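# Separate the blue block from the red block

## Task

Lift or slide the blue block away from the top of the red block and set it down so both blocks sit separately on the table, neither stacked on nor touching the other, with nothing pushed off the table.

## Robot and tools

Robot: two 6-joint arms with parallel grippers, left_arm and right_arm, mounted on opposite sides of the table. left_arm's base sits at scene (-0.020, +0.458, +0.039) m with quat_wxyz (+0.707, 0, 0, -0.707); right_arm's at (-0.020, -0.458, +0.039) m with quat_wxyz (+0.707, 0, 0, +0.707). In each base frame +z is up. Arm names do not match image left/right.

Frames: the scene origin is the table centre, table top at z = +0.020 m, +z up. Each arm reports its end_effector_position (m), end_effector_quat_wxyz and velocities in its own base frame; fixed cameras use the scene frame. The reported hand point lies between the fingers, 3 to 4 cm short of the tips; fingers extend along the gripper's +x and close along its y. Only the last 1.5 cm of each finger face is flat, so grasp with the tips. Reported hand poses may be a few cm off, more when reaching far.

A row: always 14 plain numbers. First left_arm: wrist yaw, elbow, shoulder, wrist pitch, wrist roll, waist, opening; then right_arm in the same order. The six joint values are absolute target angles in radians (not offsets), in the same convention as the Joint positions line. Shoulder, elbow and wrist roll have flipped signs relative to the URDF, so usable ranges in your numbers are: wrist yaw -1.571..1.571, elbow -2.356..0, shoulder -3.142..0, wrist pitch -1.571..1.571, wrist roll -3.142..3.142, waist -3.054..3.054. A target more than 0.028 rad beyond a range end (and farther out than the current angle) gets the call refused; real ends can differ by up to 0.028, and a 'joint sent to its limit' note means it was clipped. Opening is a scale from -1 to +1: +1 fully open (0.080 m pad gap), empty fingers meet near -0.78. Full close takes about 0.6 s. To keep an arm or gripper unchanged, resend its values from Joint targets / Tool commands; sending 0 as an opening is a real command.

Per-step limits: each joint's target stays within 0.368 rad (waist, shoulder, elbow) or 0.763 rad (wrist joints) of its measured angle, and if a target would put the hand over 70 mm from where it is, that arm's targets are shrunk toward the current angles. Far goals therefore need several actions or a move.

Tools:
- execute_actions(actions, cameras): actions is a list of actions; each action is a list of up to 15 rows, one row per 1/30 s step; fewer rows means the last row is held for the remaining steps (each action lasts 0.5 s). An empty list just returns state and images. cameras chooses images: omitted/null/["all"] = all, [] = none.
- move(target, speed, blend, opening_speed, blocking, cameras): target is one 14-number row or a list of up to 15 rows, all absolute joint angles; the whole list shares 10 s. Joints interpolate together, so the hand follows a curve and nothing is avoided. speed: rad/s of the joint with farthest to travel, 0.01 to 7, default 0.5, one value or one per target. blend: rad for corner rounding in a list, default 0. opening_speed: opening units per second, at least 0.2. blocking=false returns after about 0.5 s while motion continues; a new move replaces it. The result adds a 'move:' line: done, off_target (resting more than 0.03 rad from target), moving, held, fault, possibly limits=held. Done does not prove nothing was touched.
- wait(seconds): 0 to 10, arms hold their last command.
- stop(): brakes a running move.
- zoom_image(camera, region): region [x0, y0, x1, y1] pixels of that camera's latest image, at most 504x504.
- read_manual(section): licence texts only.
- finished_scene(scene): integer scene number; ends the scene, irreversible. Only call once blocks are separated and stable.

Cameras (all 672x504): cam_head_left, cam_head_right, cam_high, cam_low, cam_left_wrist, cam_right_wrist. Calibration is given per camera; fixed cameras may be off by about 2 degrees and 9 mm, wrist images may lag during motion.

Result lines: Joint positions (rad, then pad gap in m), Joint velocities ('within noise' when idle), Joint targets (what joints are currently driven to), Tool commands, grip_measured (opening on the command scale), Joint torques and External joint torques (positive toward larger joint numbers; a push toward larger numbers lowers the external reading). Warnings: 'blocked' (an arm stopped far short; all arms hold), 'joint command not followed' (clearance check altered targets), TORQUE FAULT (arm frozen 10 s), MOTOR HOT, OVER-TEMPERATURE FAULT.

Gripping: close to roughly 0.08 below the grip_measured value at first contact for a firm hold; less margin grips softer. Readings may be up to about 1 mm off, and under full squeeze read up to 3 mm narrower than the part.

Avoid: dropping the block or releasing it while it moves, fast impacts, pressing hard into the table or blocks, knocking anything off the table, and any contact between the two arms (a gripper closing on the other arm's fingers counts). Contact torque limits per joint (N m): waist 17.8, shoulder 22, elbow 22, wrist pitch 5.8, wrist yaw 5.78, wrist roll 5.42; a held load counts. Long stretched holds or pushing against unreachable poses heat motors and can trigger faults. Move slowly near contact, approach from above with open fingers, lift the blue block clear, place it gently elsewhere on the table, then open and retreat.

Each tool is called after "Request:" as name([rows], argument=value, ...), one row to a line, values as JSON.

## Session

Request:
execute_actions(actions=[])

Request:
zoom_image(camera="cam_head_right", region=[200, 220, 400, 420])

Scene clock: 0.00 s.
left_arm: end_effector_position=(+0.2973, -0.2831, +0.2970) grip_measured=+0.989 end_effector_quat_wxyz=(+0.955, +0.053, +0.289, -0.025) | right_arm: end_effector_position=(+0.3371, -0.1170, +0.2446) grip_measured=+1.000 end_effector_quat_wxyz=(+0.875, +0.298, +0.379, +0.039)
Joint names: [wrist yaw, elbow, shoulder, wrist pitch, wrist roll, waist]
Joint positions: left_arm=[-0.774 -1.685 -1.658 -0.916 0.607 -1.02 0.08] | right_arm=[-0.705 -1.359 -1.473 -0.885 -0.012 -0.611 0.08]
Joint velocities: within noise
Joint torques (N m): no reading
External joint torques (N m): no reading
Heat: left arm: hottest wrist yaw 36 °C (+0.0 °C/min); right arm: hottest wrist pitch 38 °C (+0.0 °C/min).
Joint targets: left_arm=[-0.775 -1.685 -1.658 -0.916 0.606 -1.020] | right_arm=[-0.706 -1.364 -1.470 -0.884 -0.012 -0.611]
Tool commands: left_gripper/opening=+0.988879 right_gripper/opening=+1.0
camera_calibration:
cam_left_wrist: T_world_to_cam=[[-0.102094, -0.988897, -0.107977, -0.207187], [-0.816076, 0.14533, -0.559374, 0.477011], [0.568855, 0.031009, -0.821853, 0.162821], [0, 0, 0, 1]] pos_world=[0.275503, -0.27926, 0.378271]
cam_right_wrist: T_world_to_cam=[[-0.152912, -0.830376, -0.535811, 0.0946623], [-0.905554, 0.33484, -0.260488, 0.428833], [0.395714, 0.445374, -0.803152, 0.187757], [0, 0, 0, 1]] pos_world=[0.328508, -0.148607, 0.313224]

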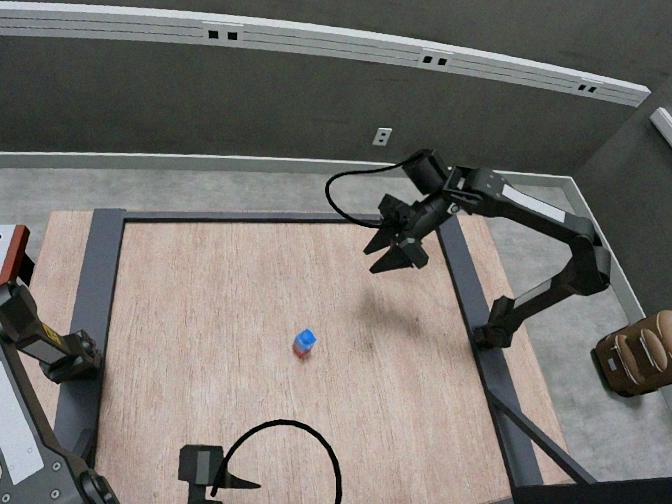

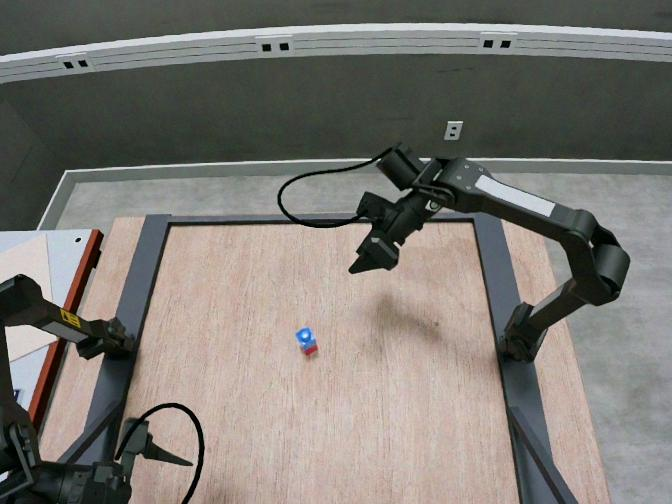

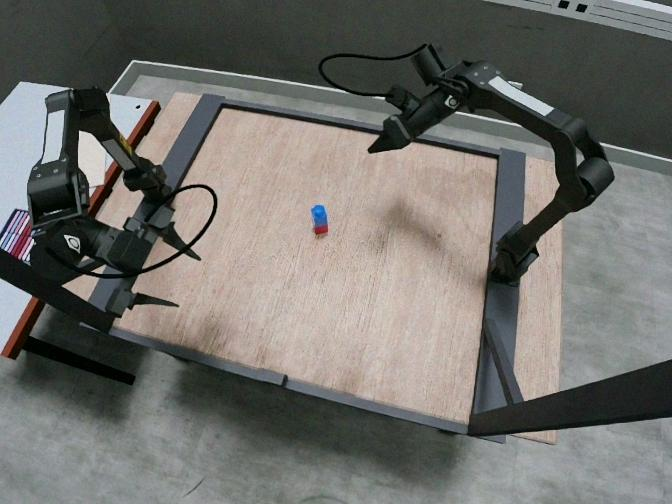

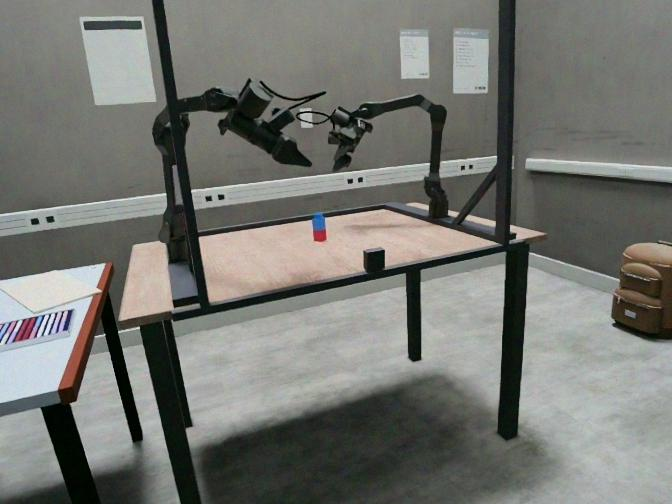

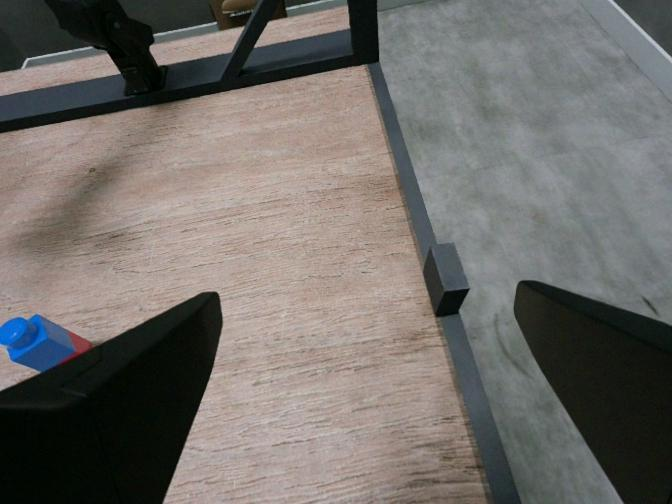

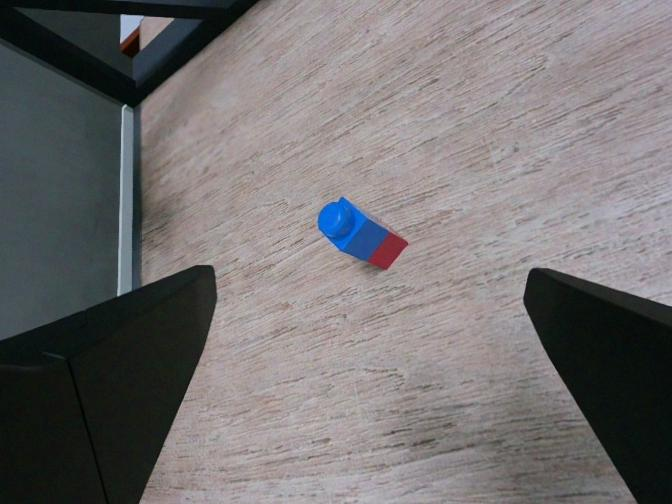

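Scaled by 2.520.

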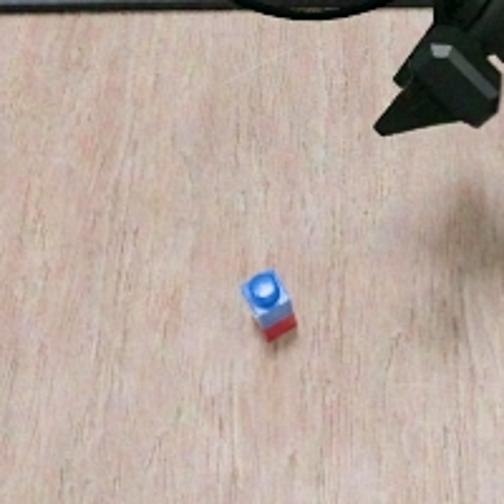

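Request:
move(target=[-0.775,-1.685,-1.658,-0.916,0.606,-1.02,1,0,-2.092,-2.223,-1.169,0.68,-0.022,1], speed=0.9, cameras=["cam_right_wrist"])

Scene clock: 5.20 s.
left_arm: end_effector_position=(+0.2973, -0.2831, +0.2970) grip_measured=+0.989 end_effector_quat_wxyz=(+0.955, +0.053, +0.289, -0.025) | right_arm: end_effector_position=(+0.4874, -0.0101, +0.1278) grip_measured=+1.000 end_effector_quat_wxyz=(+0.751, -0.256, +0.577, +0.194)
Joint positions: left_arm=[-0.774 -1.685 -1.658 -0.916 0.607 -1.02 0.08] | right_arm=[-0.002 -2.081 -2.222 -1.168 0.675 -0.021 0.08]
Joint torques (N m): left_arm=[-0.45 -6.56 6.92 1.45 0.01 0.03] | right_arm=[0.04 -7.39 10.71 0.87 0.19 -0.15]
External joint torques (N m): left_arm=[-0.08 -0.05 -0.27 0.23 0 0.05] | right_arm=[0.07 -1.64 0.57 0.17 0.2 -0.15]
Heat: left arm: hottest wrist yaw 36 °C (+0.0 °C/min); right arm: hottest wrist pitch 38 °C (+0.0 °C/min).
Joint targets: left_arm=[-0.775 -1.685 -1.658 -0.916 0.606 -1.020] | right_arm=[0.000 -2.092 -2.223 -1.169 0.680 -0.022]
move: done
cam_right_wrist: T_world_to_cam=[[0.597829, -0.782619, 0.173514, -0.312288], [-0.800647, -0.572264, 0.177419, 0.382449], [-0.0395556, -0.24499, -0.968718, 0.213299], [0, 0, 0, 1]] pos_world=[0.501338, 0.0267152, 0.19296]

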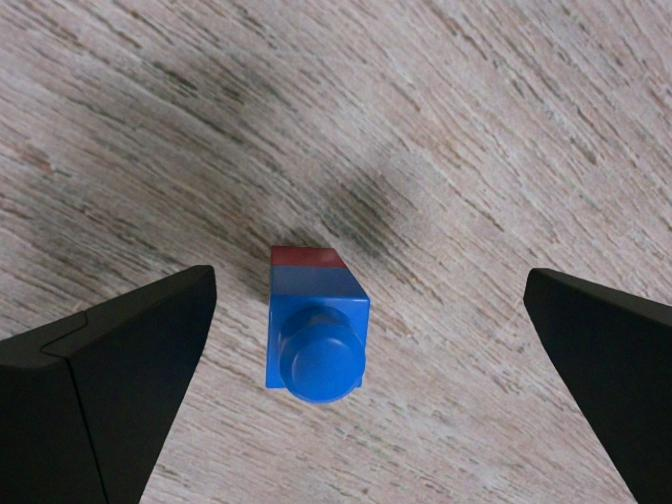

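Request:
move([
  [-0.775,-1.685,-1.658,-0.916,0.606,-1.02,1,0,-2.0287,-2.3163,-1.2124,0.67,-0.0545,1],
  [-0.775,-1.685,-1.658,-0.916,0.606,-1.02,1,0,-2.0287,-2.3163,-1.2124,0.67,-0.0545,-0.2],
], speed=0.25, opening_speed=1, cameras=["cam_right_wrist"])

Scene clock: 9.00 s.
left_arm: end_effector_position=(+0.2973, -0.2831, +0.2970) grip_measured=+0.989 end_effector_quat_wxyz=(+0.955, +0.053, +0.289, -0.025) | right_arm: end_effector_position=(+0.4665, -0.0248, +0.0683) grip_measured=-0.105 end_effector_quat_wxyz=(+0.697, -0.225, +0.648, +0.207)
Joint positions: left_arm=[-0.774 -1.685 -1.658 -0.916 0.607 -1.02 0.08] | right_arm=[-0.001 -2.03 -2.316 -1.211 0.674 -0.053 0.03]
Joint torques (N m): left_arm=[-0.45 -6.51 6.87 1.43 0.03 0.06] | right_arm=[0.04 -5.39 11.14 0.54 -0.12 -0.16]
External joint torques (N m): left_arm=[-0.08 -0.03 -0.29 0.22 0.03 0.01] | right_arm=[0.08 0.07 0.78 0.14 -0.12 -0.24]
Heat: left arm: hottest wrist yaw 36 °C (+0.0 °C/min); right arm: hottest wrist pitch 38 °C (+0.0 °C/min).
Joint targets: left_arm=[-0.775 -1.685 -1.658 -0.916 0.606 -1.020] | right_arm=[0.000 -2.029 -2.316 -1.212 0.670 -0.055]
move: done
cam_right_wrist: T_world_to_cam=[[0.593061, -0.803202, 0.0560938, -0.291246], [-0.772216, -0.54769, 0.322052, 0.345386], [-0.227951, -0.234313, -0.945059, 0.237786], [0, 0, 0, 1]] pos_world=[0.493642, 0.0109514, 0.129826]

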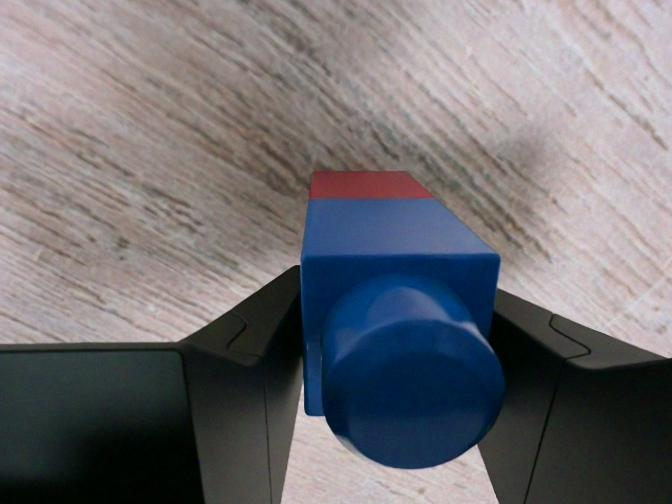

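Request:
move([
  [0,-0.755,-1.879,1.1245,0,-0.6,1,0,-1.618,-1.911,-1.278,0,0,-0.25],
  [0,-0.7425,-2.2802,1.5377,0,0.01,1,0,-1.618,-1.911,-1.278,0,0,-0.25],
], speed=0.8, cameras=["cam_left_wrist","cam_low"])

Scene clock: 14.07 s.
left_arm: end_effector_position=(+0.4818, -0.0239, +0.0859) grip_measured=+0.989 end_effector_quat_wxyz=(+0.999, +0.006, -0.034, -0.036) | right_arm: end_effector_position=(+0.3557, -0.0186, +0.1100) grip_measured=-0.105 end_effector_quat_wxyz=(+0.692, +0.008, +0.721, -0.027)
Joint positions: left_arm=[0.034 -0.756 -2.242 1.553 -0.011 -0.039 0.08] | right_arm=[0.028 -1.605 -1.934 -1.282 -0.011 -0.04 0.03]
Joint torques (N m): left_arm=[-1.3 -2.06 3.53 0.82 0.37 3.83] | right_arm=[-1 -7.04 11.15 0.8 0.41 3.7]
External joint torques (N m): left_arm=[-1.31 1.49 -4.86 -0.87 0.37 3.85] | right_arm=[-1.01 -1.71 3.28 0.53 0.41 3.6]
Heat: left arm: hottest wrist yaw 36 °C (+0.0 °C/min); right arm: hottest wrist pitch 38 °C (+0.0 °C/min).
Joint targets: left_arm=[0.000 -0.743 -2.280 1.538 0.000 0.010] | right_arm=[0.000 -1.618 -1.911 -1.278 0.000 0.000]
move: off_target (left_arm, right_arm); left_arm: the waist is farthest, 0.049 rad from its target; right_arm: the waist is farthest, 0.040 rad from its target
cam_left_wrist: T_world_to_cam=[[-0.0774504, -0.996, -0.0445492, 0.0276043], [-0.303472, 0.0661145, -0.950544, 0.256704], [0.949687, -0.0601005, -0.307379, -0.353534], [0, 0, 0, 1]] pos_world=[0.415787, -0.0107255, 0.136569]
Images, in order (width x height): cam_low 672x504, cam_left_wrist 672x504.

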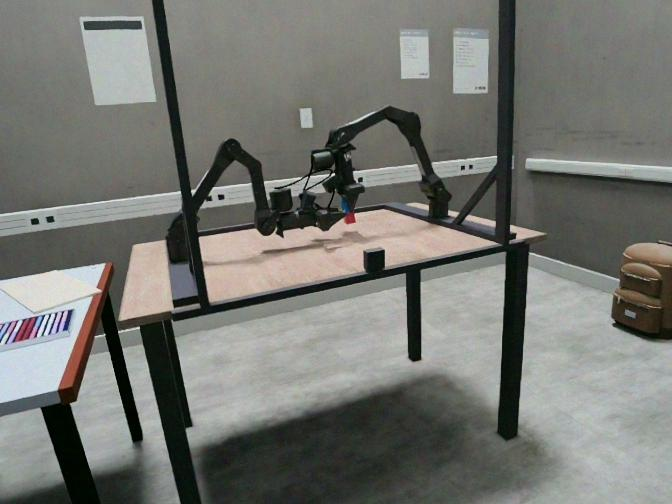

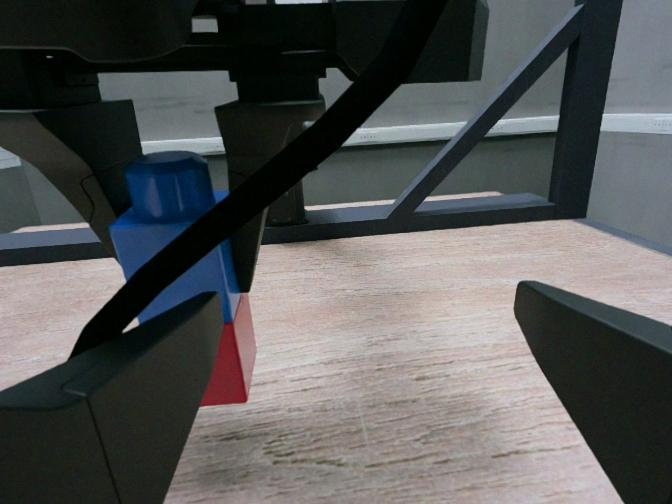

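Request:
zoom_image(camera="cam_low", region=[250, 130, 390, 250])

Request:
move(target=[0.0,-0.755,-2.22,1.50,0,-0.3,1,0,-1.618,-1.911,-1.278,0,0,-0.25], speed=0.3)

Request:
zoom_image(camera="cam_low", region=[250, 130, 390, 250])

Scaled by 3.600.

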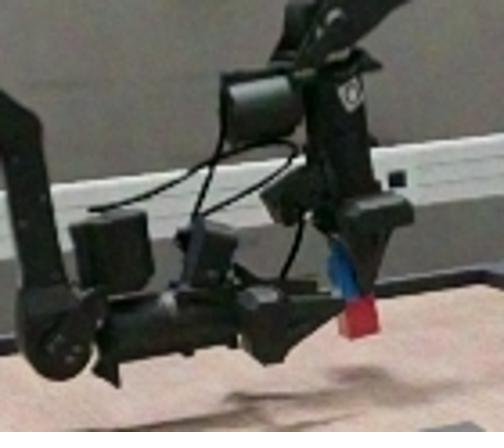

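Scene clock: 19.50 s.
left_arm: end_effector_position=(+0.4616, -0.1433, +0.0842) grip_measured=+0.989 end_effector_quat_wxyz=(+0.988, +0.002, -0.020, -0.152) | right_arm: end_effector_position=(+0.3561, -0.0017, +0.1099) grip_measured=-0.105 end_effector_quat_wxyz=(+0.693, +0.000, +0.721, -0.005)
Joint positions: left_arm=[0.006 -0.756 -2.224 1.507 -0.01 -0.299 0.08] | right_arm=[0.007 -1.605 -1.934 -1.282 -0.005 -0.002 0.03]
Joint torques (N m): left_arm=[-0.24 -3.54 8.39 1.53 0.36 0.07] | right_arm=[-0.23 -7 11.13 0.8 0.21 0.23]
External joint torques (N m): left_arm=[-0.24 0.13 -0.03 -0.18 0.37 0.04] | right_arm=[-0.25 -1.7 3.26 0.55 0.21 0.35]
Heat: left arm: hottest wrist yaw 36 °C (+0.0 °C/min); right arm: hottest wrist pitch 38 °C (+0.0 °C/min).
Joint targets: left_arm=[0.000 -0.755 -2.220 1.500 0.000 -0.300] | right_arm=[0.000 -1.618 -1.911 -1.278 0.000 0.000]
move: done
cam_left_wrist: T_world_to_cam=[[-0.305642, -0.951255, -0.0411981, 0.0185602], [-0.306539, 0.139273, -0.941614, 0.267874], [0.901453, -0.275168, -0.334164, -0.348338], [0, 0, 0, 1]] pos_world=[0.401797, -0.115504, 0.136597]
cam_right_wrist: T_world_to_cam=[[0.0105973, -0.999817, 0.0159116, 0.00194766], [-0.910379, -0.00306445, 0.413765, 0.299407], [-0.413641, -0.0188704, -0.910245, 0.320034], [0, 0, 0, 1]] pos_world=[0.404933, 0.008904, 0.167394]

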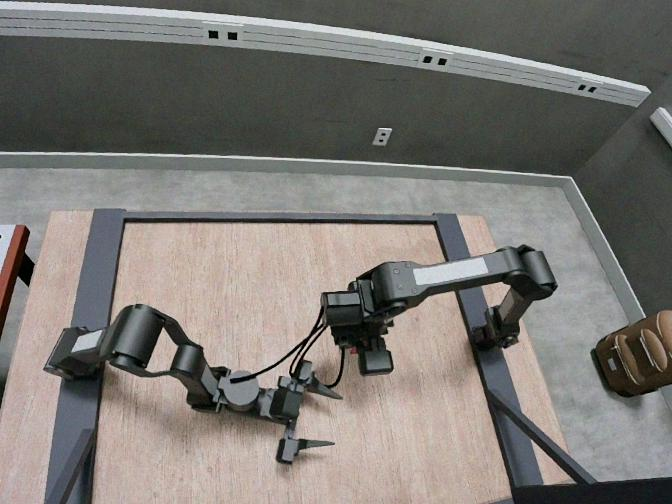

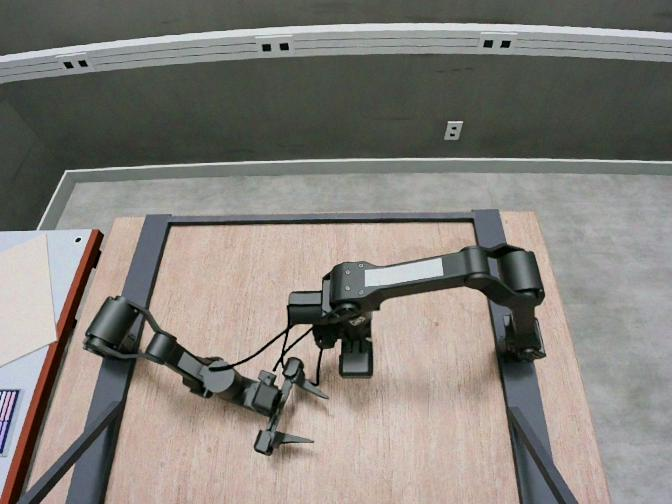

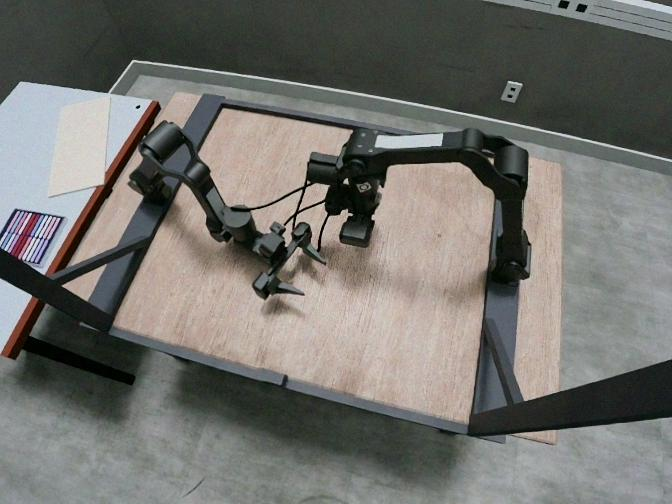

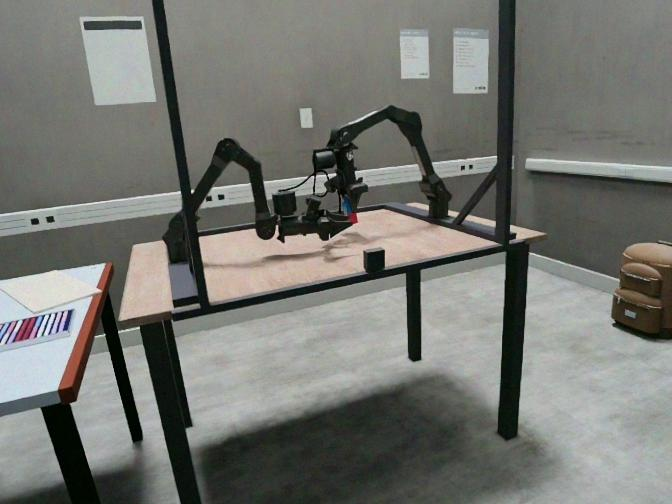

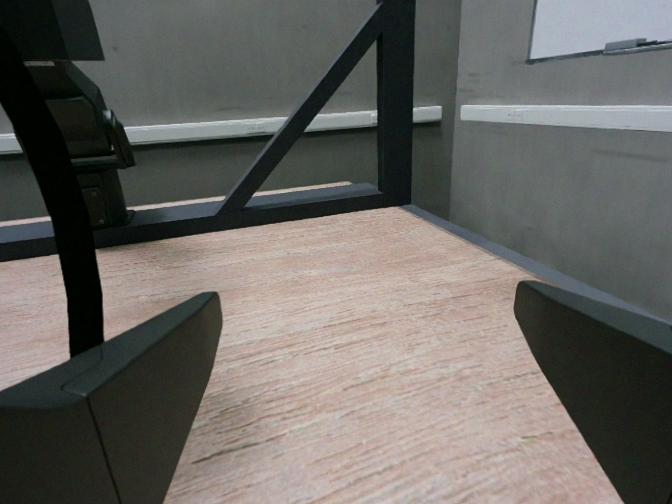

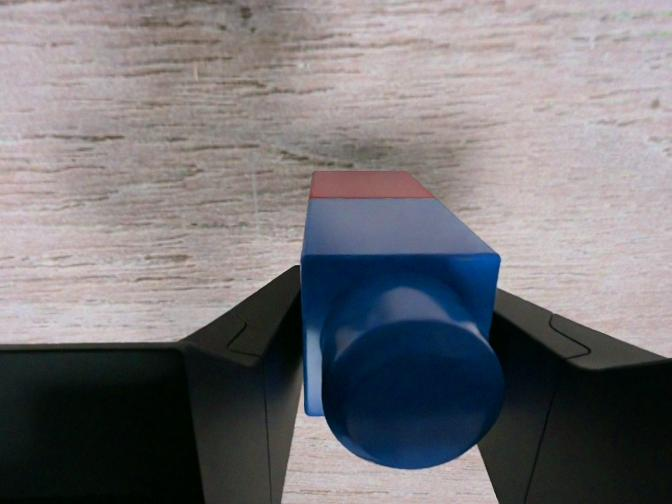

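Scaled by 3.600.

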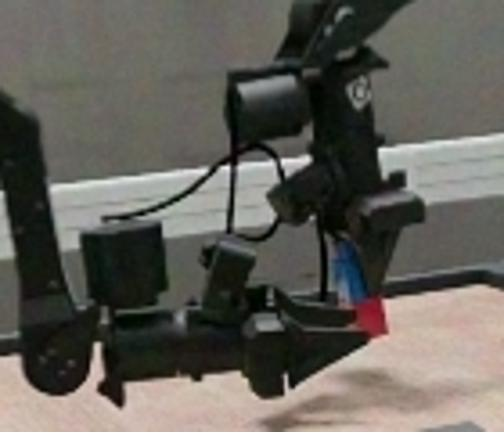

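Request:
move([
  [0.0,-0.7425,-2.2802,1.5377,0,-0.3,1,0,-1.618,-1.911,-1.278,0,0,-0.25],
  [0.0,-0.7425,-2.2802,1.5377,0,0.011,1,0,-1.618,-1.911,-1.278,0,0,-0.25],
], speed=0.35, cameras=["cam_left_wrist"])

Scene clock: 24.10 s.
left_arm: end_effector_position=(+0.4816, -0.0252, +0.0808) grip_measured=+0.989 end_effector_quat_wxyz=(+0.999, +0.006, -0.029, -0.038) | right_arm: end_effector_position=(+0.3554, -0.0196, +0.1098) grip_measured=-0.105 end_effector_quat_wxyz=(+0.692, +0.009, +0.721, -0.030)
Joint positions: left_arm=[0.036 -0.757 -2.255 1.556 -0.013 -0.041 0.08] | right_arm=[0.031 -1.604 -1.934 -1.282 -0.014 -0.042 0.03]
Joint torques (N m): left_arm=[-1.33 -1.95 5.01 0.56 0.46 4.18] | right_arm=[-1.15 -7.05 11.2 0.81 0.53 3.68]
External joint torques (N m): left_arm=[-1.33 1.53 -3.41 -1.14 0.46 4.13] | right_arm=[-1.16 -1.7 3.25 0.56 0.53 3.64]
Heat: left arm: hottest shoulder 36 °C (+7.5 °C/min); right arm: hottest wrist pitch 38 °C (+0.0 °C/min).
Joint targets: left_arm=[0.000 -0.743 -2.280 1.538 0.000 0.011] | right_arm=[0.000 -1.618 -1.911 -1.278 0.000 0.000]
move: off_target (left_arm, right_arm); left_arm: the waist is farthest, 0.052 rad from its target; right_arm: the waist is farthest, 0.042 rad from its target
cam_left_wrist: T_world_to_cam=[[-0.0811515, -0.995649, -0.0457995, 0.0280437], [-0.311837, 0.0690071, -0.947626, 0.255731], [0.946664, -0.0626193, -0.31608, -0.352894], [0, 0, 0, 1]] pos_world=[0.416094, -0.0118235, 0.132079]

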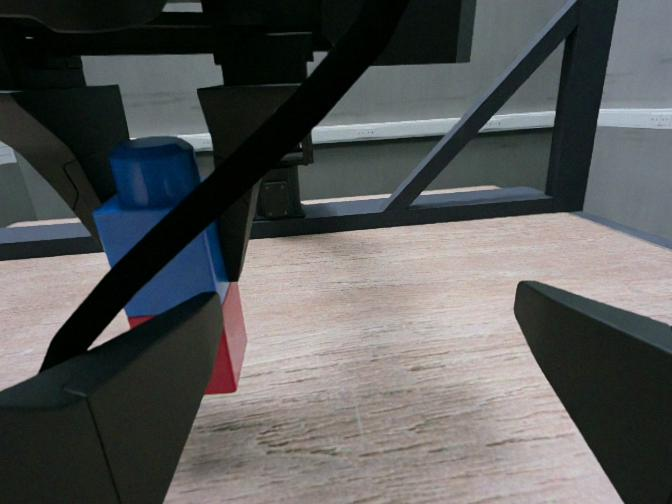

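Request:
move([
  [0.0,-0.7425,-2.25,1.52,0,-0.3,1,0,-1.618,-1.911,-1.278,0,0,-0.25],
  [0.0,-0.6,-1.6,1.1,0,-0.3,1,0,-1.1384,-1.4927,-1.2165,0,0,-0.25],
  [0.0,-0.6,-1.6,1.1,0,0.5,1,0,-1.1384,-1.4927,-1.2165,0,0,-0.25],
  [0.0,-0.7425,-2.2802,1.5377,0,0.5,1,0,-1.618,-1.911,-1.278,0,0,-0.25],
], speed=[0.5,0.8,0.8,0.6])

Request:
zoom_image(camera="cam_low", region=[230, 120, 390, 250])

Scene clock: 31.67 s.
left_arm: end_effector_position=(+0.4188, +0.2283, +0.0652) grip_measured=+0.989 end_effector_quat_wxyz=(+0.969, +0.003, -0.002, +0.246) | right_arm: end_effector_position=(+0.3572, -0.0011, +0.1193) grip_measured=-0.105 end_effector_quat_wxyz=(+0.705, +0.001, +0.709, -0.003)
Joint positions: left_arm=[0.002 -0.735 -2.265 1.535 -0.004 0.5 0.08] | right_arm=[0.003 -1.605 -1.906 -1.276 -0.003 -0.002 0.03]
Joint torques (N m): left_arm=[-0.06 -4.25 6.05 2.32 0.14 0.06] | right_arm=[-0.11 -6.93 7.85 0.38 0.15 0.18]
External joint torques (N m): left_arm=[-0.06 -0.95 -2.25 0.62 0.14 0.1] | right_arm=[-0.11 -1.53 0.11 0.05 0.15 0.22]
Heat: left arm: hottest shoulder 36 °C (+5.7 °C/min); right arm: hottest wrist pitch 38 °C (+0.0 °C/min).
Joint targets: left_arm=[0.000 -0.743 -2.280 1.538 0.000 0.500] | right_arm=[0.000 -1.618 -1.911 -1.278 0.000 0.000]
move: done
cam_left_wrist: T_world_to_cam=[[0.471054, -0.881424, -0.0346244, 0.0165718], [-0.338168, -0.144194, -0.929973, 0.262428], [0.814709, 0.449777, -0.365993, -0.340976], [0, 0, 0, 1]] pos_world=[0.358735, 0.20581, 0.11983]
cam_right_wrist: T_world_to_cam=[[0.0123041, -0.999841, 0.0128976, 0.00202797], [-0.923886, -0.00643381, 0.382614, 0.305129], [-0.382471, -0.0166236, -0.923818, 0.319425], [0, 0, 0, 1]] pos_world=[0.40405, 0.00930078, 0.178317]

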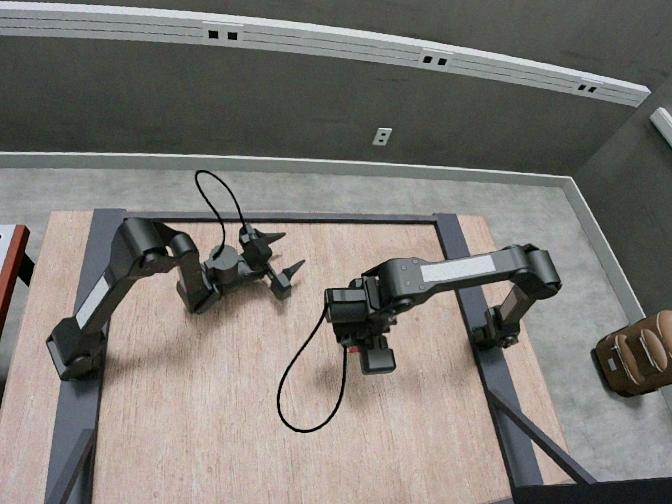

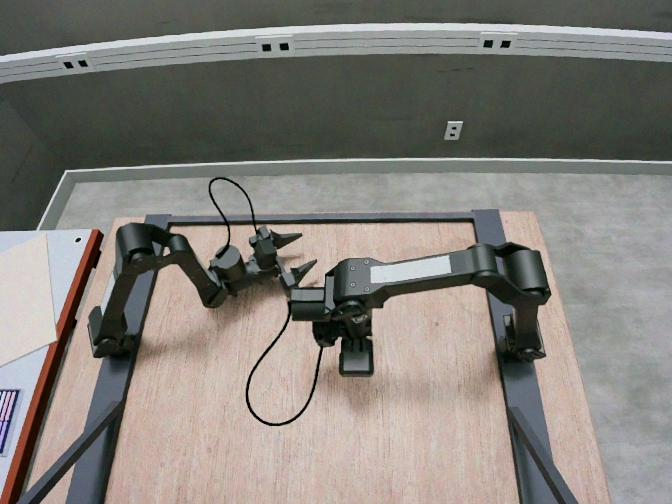

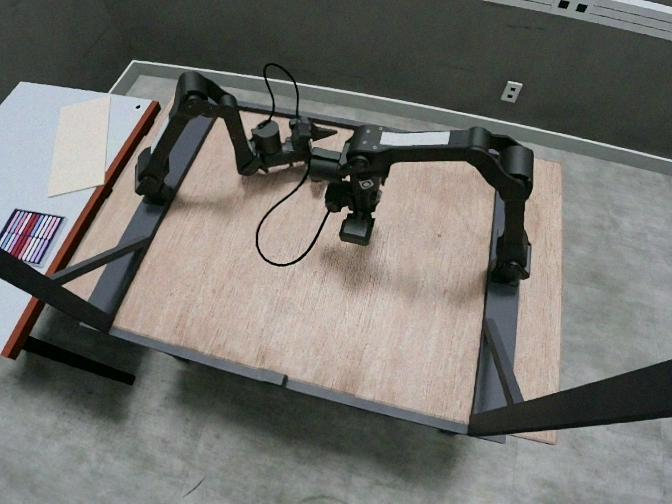

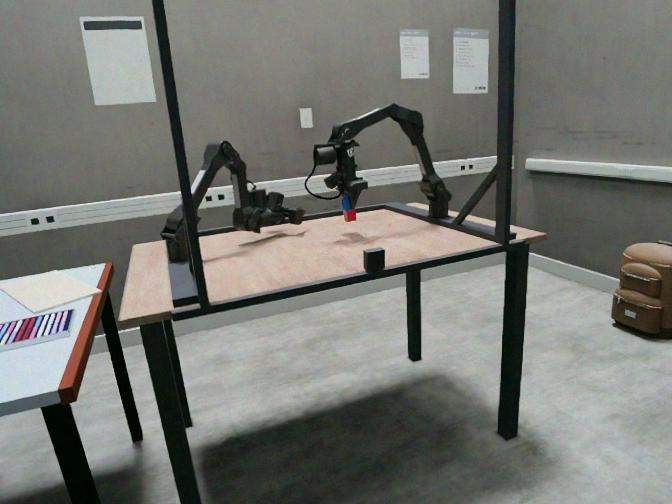

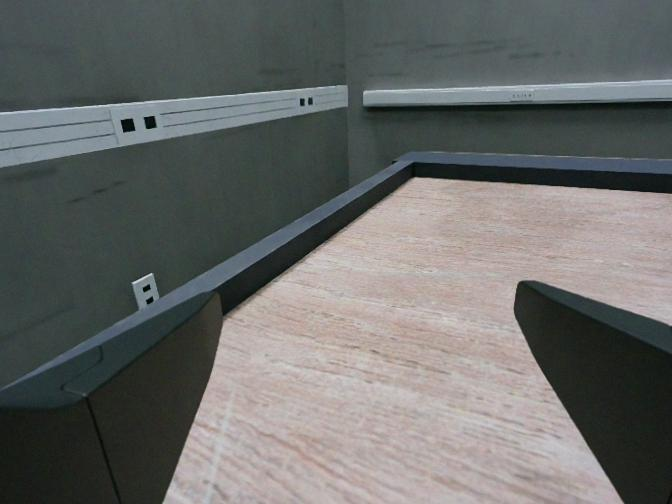

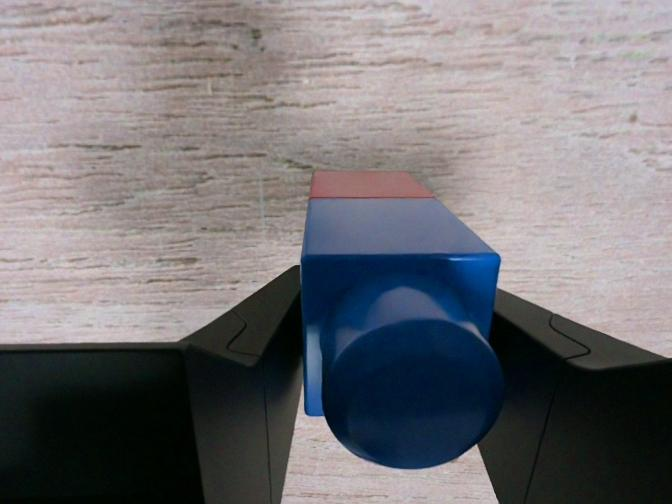

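Scaled by 3.150.

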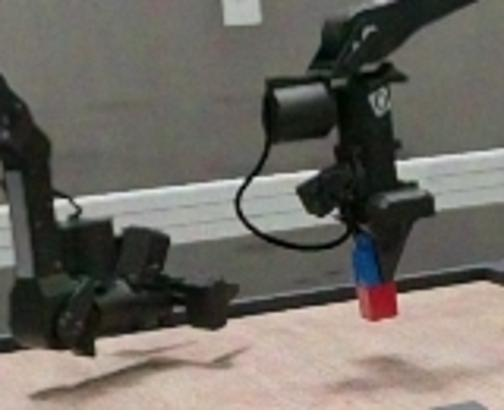

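Request:
move(target=[0.0,-0.7425,-2.2802,1.5377,0,0.011,1,0,-1.618,-1.911,-1.278,0,0,-0.25], speed=0.6, cameras=["cam_left_wrist"])

Scene clock: 33.93 s.
left_arm: end_effector_position=(+0.4771, +0.0045, +0.0654) grip_measured=+0.989 end_effector_quat_wxyz=(+1.000, +0.002, -0.003, +0.004) | right_arm: end_effector_position=(+0.3573, -0.0011, +0.1193) grip_measured=-0.105 end_effector_quat_wxyz=(+0.705, +0.001, +0.709, -0.003)
Joint positions: left_arm=[0.002 -0.735 -2.265 1.535 -0.004 0.01 0.08] | right_arm=[0.003 -1.605 -1.906 -1.276 -0.003 -0.002 0.03]
Joint torques (N m): left_arm=[-0.05 -4.16 6.05 2.31 0.17 0.21] | right_arm=[-0.09 -6.96 7.75 0.4 0.13 0.05]
External joint torques (N m): left_arm=[-0.04 -0.84 -2.26 0.6 0.17 0.16] | right_arm=[-0.09 -1.58 -0.05 0.1 0.13 0.08]
Heat: left arm: hottest shoulder 36 °C (+5.3 °C/min); right arm: hottest wrist pitch 38 °C (+0.0 °C/min).
Joint targets: left_arm=[0.000 -0.743 -2.280 1.538 0.000 0.011] | right_arm=[0.000 -1.618 -1.911 -1.278 0.000 0.000]
move: done
cam_left_wrist: T_world_to_cam=[[0.00132578, -0.999397, -0.0346845, 0.0165021], [-0.365878, 0.0317948, -0.93012, 0.262397], [0.930662, 0.0139234, -0.365615, -0.341078], [0, 0, 0, 1]] pos_world=[0.413411, 0.0128982, 0.119929]

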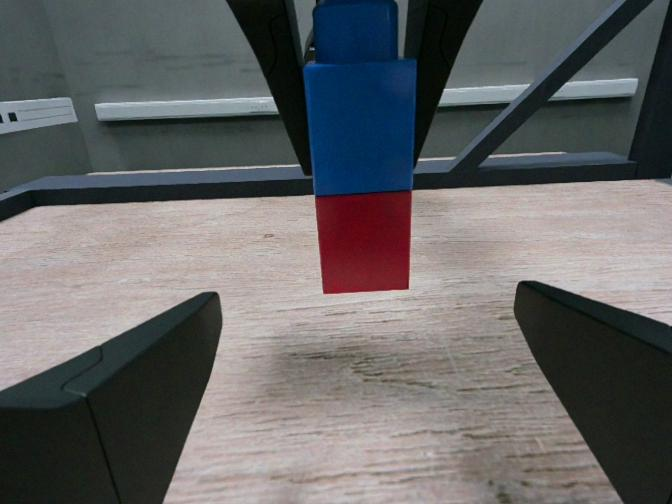

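Request:
move([
  [0,-0.9859,-2.3379,1.352,0,0.011,1,0,-1.618,-1.911,-1.278,0,0,-0.25],
  [0,-0.9859,-2.3379,1.352,0,0.011,-0.25,0,-1.618,-1.911,-1.278,0,0,-0.25],
], speed=0.3, opening_speed=1, cameras=["cam_left_wrist"])

Scene clock: 37.90 s.
left_arm: end_effector_position=(+0.5317, +0.0044, +0.0737) grip_measured=-0.129 end_effector_quat_wxyz=(+1.000, +0.002, -0.004, +0.004) | right_arm: end_effector_position=(+0.3571, -0.0013, +0.1194) grip_measured=-0.105 end_effector_quat_wxyz=(+0.705, +0.000, +0.710, -0.003)
Joint positions: left_arm=[0.002 -0.977 -2.32 1.352 -0.004 0.009 0.029] | right_arm=[0.004 -1.605 -1.906 -1.277 -0.003 -0.002 0.03]
Joint torques (N m): left_arm=[-0.06 -5.25 7.01 2.13 0.13 0.26] | right_arm=[-0.12 -7 7.8 0.5 0.13 0.2]
External joint torques (N m): left_arm=[-0.06 -0.91 -2.68 0.39 0.13 0.32] | right_arm=[-0.12 -1.59 0 0.19 0.13 0.2]
Heat: left arm: hottest shoulder 36 °C (+4.7 °C/min); right arm: hottest wrist pitch 38 °C (+0.0 °C/min).
Joint targets: left_arm=[0.000 -0.986 -2.338 1.352 0.000 0.011] | right_arm=[0.000 -1.618 -1.911 -1.278 0.000 0.000]
move: done
cam_left_wrist: T_world_to_cam=[[0.00029061, -0.99941, -0.0343304, 0.0171513], [-0.362713, 0.0318872, -0.931355, 0.288507], [0.931901, 0.0127228, -0.36249, -0.389708], [0, 0, 0, 1]] pos_world=[0.467809, 0.0128996, 0.128026]

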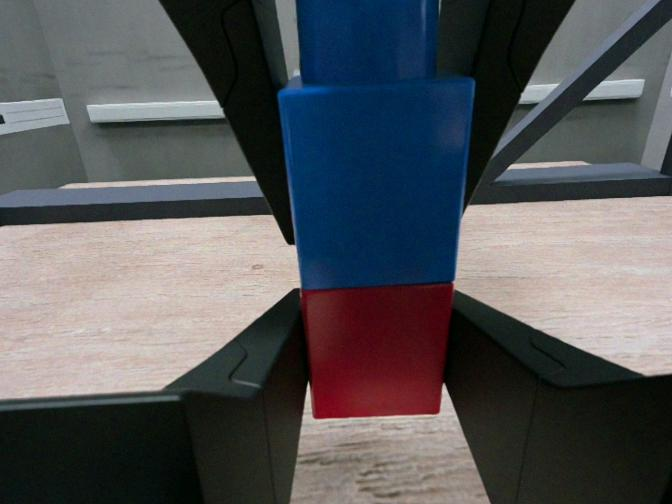

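Request:
move([
  [0,-0.9859,-2.3379,1.352,0,0.011,-0.3,0,-1.618,-1.911,-1.278,0,0,-0.3],
  [0,-0.9859,-2.3379,1.352,0,0.011,-0.3,0,-1.8304,-1.9206,-1.4806,0,0,-0.3],
  [0,-0.9859,-2.3379,1.352,0,0.011,-0.3,0,-1.313,-1.4884,-1.3954,0,0,-0.3],
], speed=[0.15,0.15,0.7], cameras=["cam_left_wrist","cam_high"])

Scene clock: 43.07 s.
left_arm: end_effector_position=(+0.5337, +0.0046, +0.0760) grip_measured=-0.129 end_effector_quat_wxyz=(+1.000, +0.002, -0.008, +0.004) | right_arm: end_effector_position=(+0.2510, -0.0010, +0.1632) grip_measured=-0.105 end_effector_quat_wxyz=(+0.703, +0.000, +0.711, -0.003)
Joint positions: left_arm=[0.002 -0.986 -2.321 1.351 -0.004 0.009 0.029] | right_arm=[0.004 -1.318 -1.5 -1.399 -0.003 -0.002 0.03]
Joint torques (N m): left_arm=[-0.07 -4.4 7.18 2.2 0.13 0.39] | right_arm=[-0.11 -4.9 6.73 0.82 0.14 0.13]
External joint torques (N m): left_arm=[-0.08 -0.09 -2.44 0.49 0.13 0.42] | right_arm=[-0.11 0.52 1.8 0.52 0.14 0.12]
Heat: left arm: hottest shoulder 37 °C (+5.6 °C/min); right arm: hottest wrist pitch 38 °C (+0.0 °C/min).
Joint targets: left_arm=[0.000 -0.986 -2.338 1.352 0.000 0.011] | right_arm=[0.000 -1.313 -1.488 -1.396 0.000 0.000]
move: done
cam_left_wrist: T_world_to_cam=[[0.00095014, -0.999408, -0.0343795, 0.017112], [-0.355902, 0.0317905, -0.933982, 0.287987], [0.934523, 0.0131232, -0.355661, -0.392633], [0, 0, 0, 1]] pos_world=[0.469404, 0.0130992, 0.129919]
Images, in order (width x height): cam_high 672x504, cam_left_wrist 672x504.

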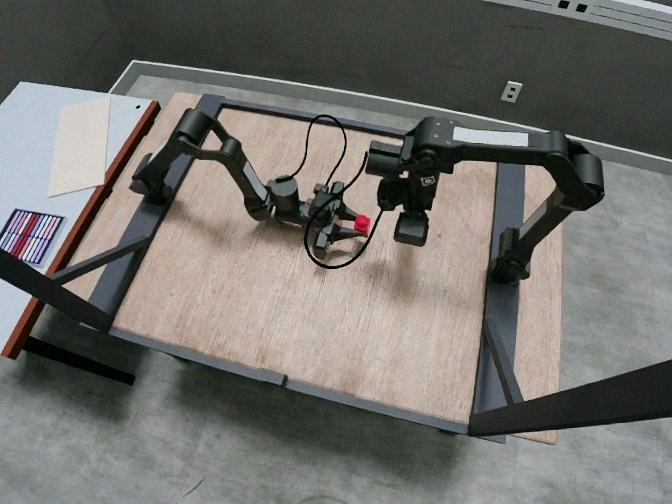

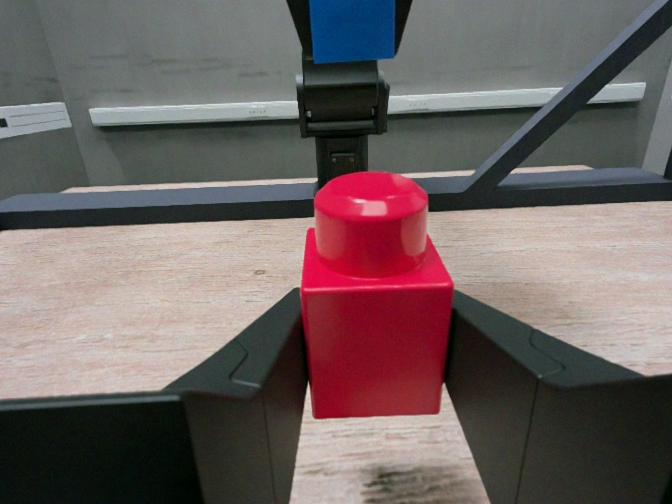

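Request:
move([
  [0,-1.4749,-1.7536,-1.2921,0,0,-0.3,0,-0.9184,-1.5637,-0.9255,0,0,-0.3],
  [0,-1.5333,-2.0246,-1.0795,0,0,-0.3,0,-0.9184,-1.5637,-0.9255,0,0,-0.3],
], speed=0.9, cameras=["cam_left_wrist","cam_right_wrist"])

Request:
move([
  [0,-1.462,-2.049,-0.96,0,0,-0.3,0,-0.8394,-1.6252,-0.785,0,0,-0.3],
], speed=0.1, cameras=["cam_low"])

Request:
zoom_image(camera="cam_low", region=[270, 190, 410, 260])

Scene clock: 48.40 s.
left_arm: end_effector_position=(+0.3777, +0.0012, +0.0617) grip_measured=-0.129 end_effector_quat_wxyz=(+0.707, -0.001, +0.707, -0.001) | right_arm: end_effector_position=(+0.2509, -0.0010, +0.0518) grip_measured=-0.105 end_effector_quat_wxyz=(+0.709, +0.000, +0.705, -0.003)
Joint positions: left_arm=[0.002 -1.524 -2.013 -1.081 -0.004 0.004 0.029] | right_arm=[0.004 -0.923 -1.56 -0.929 -0.003 -0.002 0.03]
Joint torques (N m): left_arm=[-0.06 -6.68 7.27 0.44 0.18 -0.28] | right_arm=[-0.1 -4.56 4.95 0.8 0.13 0.28]
External joint torques (N m): left_arm=[-0.05 -0.95 -1.81 0.08 0.18 -0.32] | right_arm=[-0.1 0.49 -0.03 0.48 0.13 0.26]
Heat: left arm: hottest shoulder 38 °C (+6.2 °C/min); right arm: hottest wrist pitch 38 °C (+0.0 °C/min).
Joint targets: left_arm=[0.000 -1.533 -2.025 -1.080 0.000 0.000] | right_arm=[0.000 -0.919 -1.564 -0.926 0.000 0.000]
move: done
cam_left_wrist: T_world_to_cam=[[-0.030362, -0.999501, 0.00873086, 0.0224434], [-0.92852, 0.0314374, 0.369948, 0.354921], [-0.370038, 0.00312559, -0.929011, 0.276188], [0, 0, 0, 1]] pos_world=[0.432433, 0.0104112, 0.125083]
cam_right_wrist: T_world_to_cam=[[0.0121795, -0.999837, 0.0133548, 0.00439462], [-0.928218, -0.00633845, 0.371983, 0.234264], [-0.371838, -0.0169267, -0.928143, 0.213969], [0, 0, 0, 1]] pos_world=[0.296956, 0.00950056, 0.111393]

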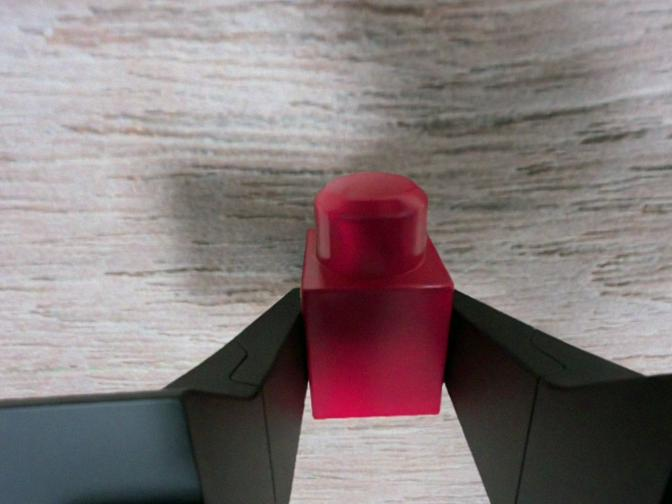

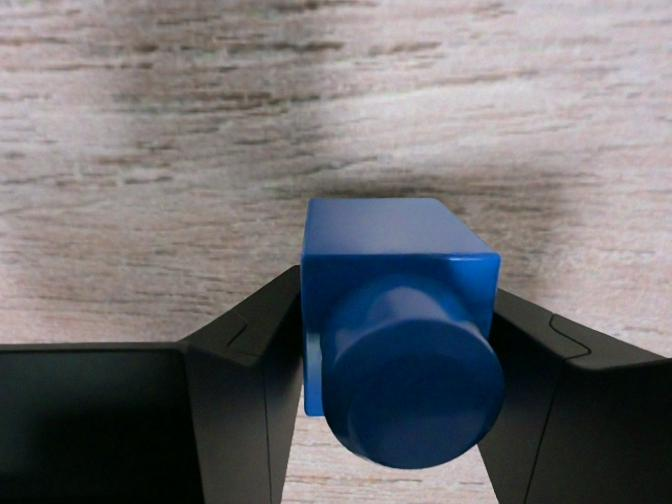

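Scene clock: 50.13 s.
left_arm: end_effector_position=(+0.3877, +0.0012, +0.0430) grip_measured=-0.129 end_effector_quat_wxyz=(+0.724, -0.001, +0.689, +0.000) | right_arm: end_effector_position=(+0.2527, -0.0010, +0.0220) grip_measured=-0.105 end_effector_quat_wxyz=(+0.712, +0.000, +0.702, -0.003)
Joint positions: left_arm=[0.002 -1.473 -2.032 -0.962 -0.004 0.004 0.029] | right_arm=[0.004 -0.848 -1.616 -0.79 -0.003 -0.002 0.03]
Joint torques (N m): left_arm=[-0.05 -4.5 6.7 0.62 0.14 -0.32] | right_arm=[-0.11 -3.78 4.38 0.96 0.13 0.1]
External joint torques (N m): left_arm=[-0.05 1.18 -2.41 0.18 0.14 -0.27] | right_arm=[-0.11 0.99 -0.74 0.62 0.13 0.09]
Heat: left arm: hottest shoulder 38 °C (+6.0 °C/min); right arm: hottest wrist pitch 38 °C (+0.0 °C/min).
Joint targets: left_arm=[0.000 -1.462 -2.049 -0.960 0.000 0.000] | right_arm=[0.000 -0.839 -1.625 -0.785 0.000 0.000]
move: done

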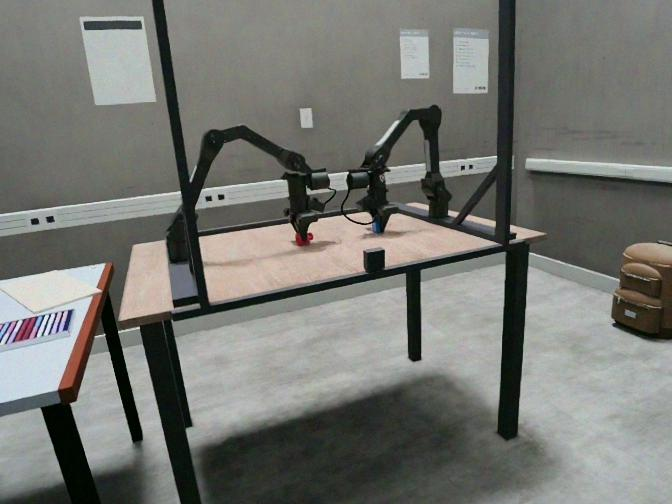

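Scaled by 3.600.

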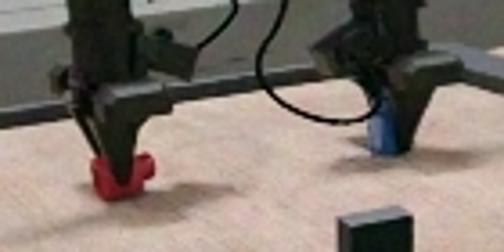

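Both in contact. Release and lift.

Request:
move([
  [0,-1.466,-2.042,-0.961,0,0,0.4,0,-0.844,-1.62,-0.788,0,0,0.4],
  [0,-1.6,-1.9,-1.27,0,0,0.4,0,-1.1384,-1.4927,-1.2165,0,0,0.4],
], speed=0.5, opening_speed=1.2, cameras=["cam_low","cam_left_wrist","cam_right_wrist"])

Scene clock: 53.13 s.
left_arm: end_effector_position=(+0.3557, +0.0011, +0.1139) grip_measured=+0.396 end_effector_quat_wxyz=(+0.701, -0.001, +0.714, -0.001) | right_arm: end_effector_position=(+0.2478, -0.0010, +0.1151) grip_measured=+0.397 end_effector_quat_wxyz=(+0.701, +0.000, +0.713, -0.003)
Joint positions: left_arm=[0.002 -1.591 -1.912 -1.268 -0.004 0.004 0.053] | right_arm=[0.004 -1.127 -1.501 -1.214 -0.003 -0.002 0.053]
Joint torques (N m): left_arm=[-0.06 -6.86 9.33 0.17 0.16 -0.24] | right_arm=[-0.11 -6.79 6.17 0.38 0.15 0.13]
External joint torques (N m): left_arm=[-0.05 -1.03 0.87 -0.15 0.16 -0.23] | right_arm=[-0.11 -1.4 1.3 0.07 0.15 0.15]
Heat: left arm: hottest shoulder 38 °C (+5.6 °C/min); right arm: hottest wrist pitch 38 °C (+0.0 °C/min).
Joint targets: left_arm=[0.000 -1.600 -1.900 -1.270 0.000 0.000] | right_arm=[0.000 -1.139 -1.493 -1.216 0.000 0.000]
move: done
cam_left_wrist: T_world_to_cam=[[-0.0302422, -0.999498, 0.00943851, 0.0210956], [-0.921302, 0.0315361, 0.387567, 0.310745], [-0.38767, 0.00302518, -0.921793, 0.321984], [0, 0, 0, 1]] pos_world=[0.411752, 0.0103113, 0.176169]
cam_right_wrist: T_world_to_cam=[[0.01247, -0.999837, 0.0130809, 0.00354463], [-0.919738, -0.00633611, 0.392482, 0.203418], [-0.392335, -0.0169253, -0.919667, 0.275779], [0, 0, 0, 1]] pos_world=[0.295245, 0.00950057, 0.173741]

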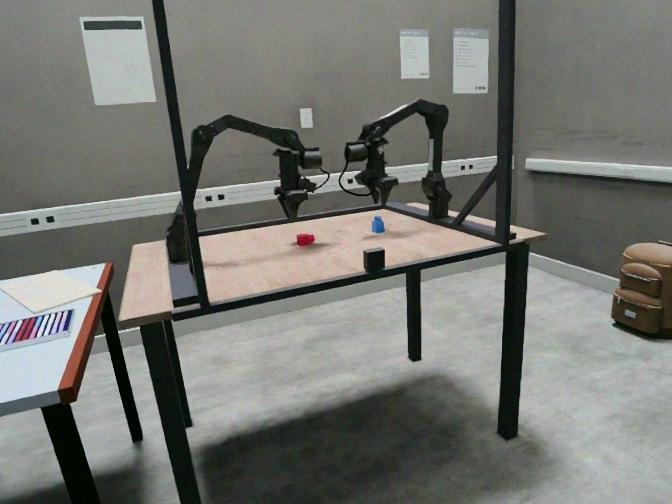

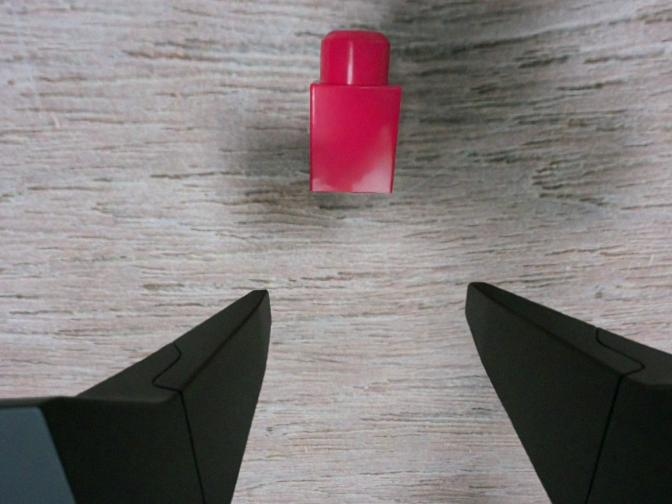

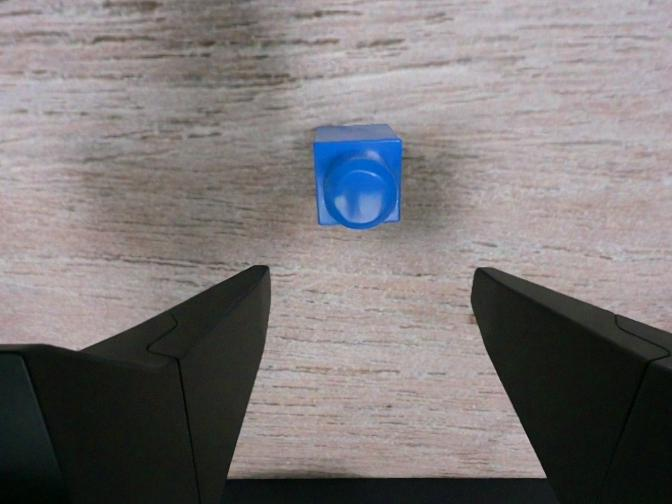

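Request:
finished_scene(scene=2)

The scene is finished: the task was done.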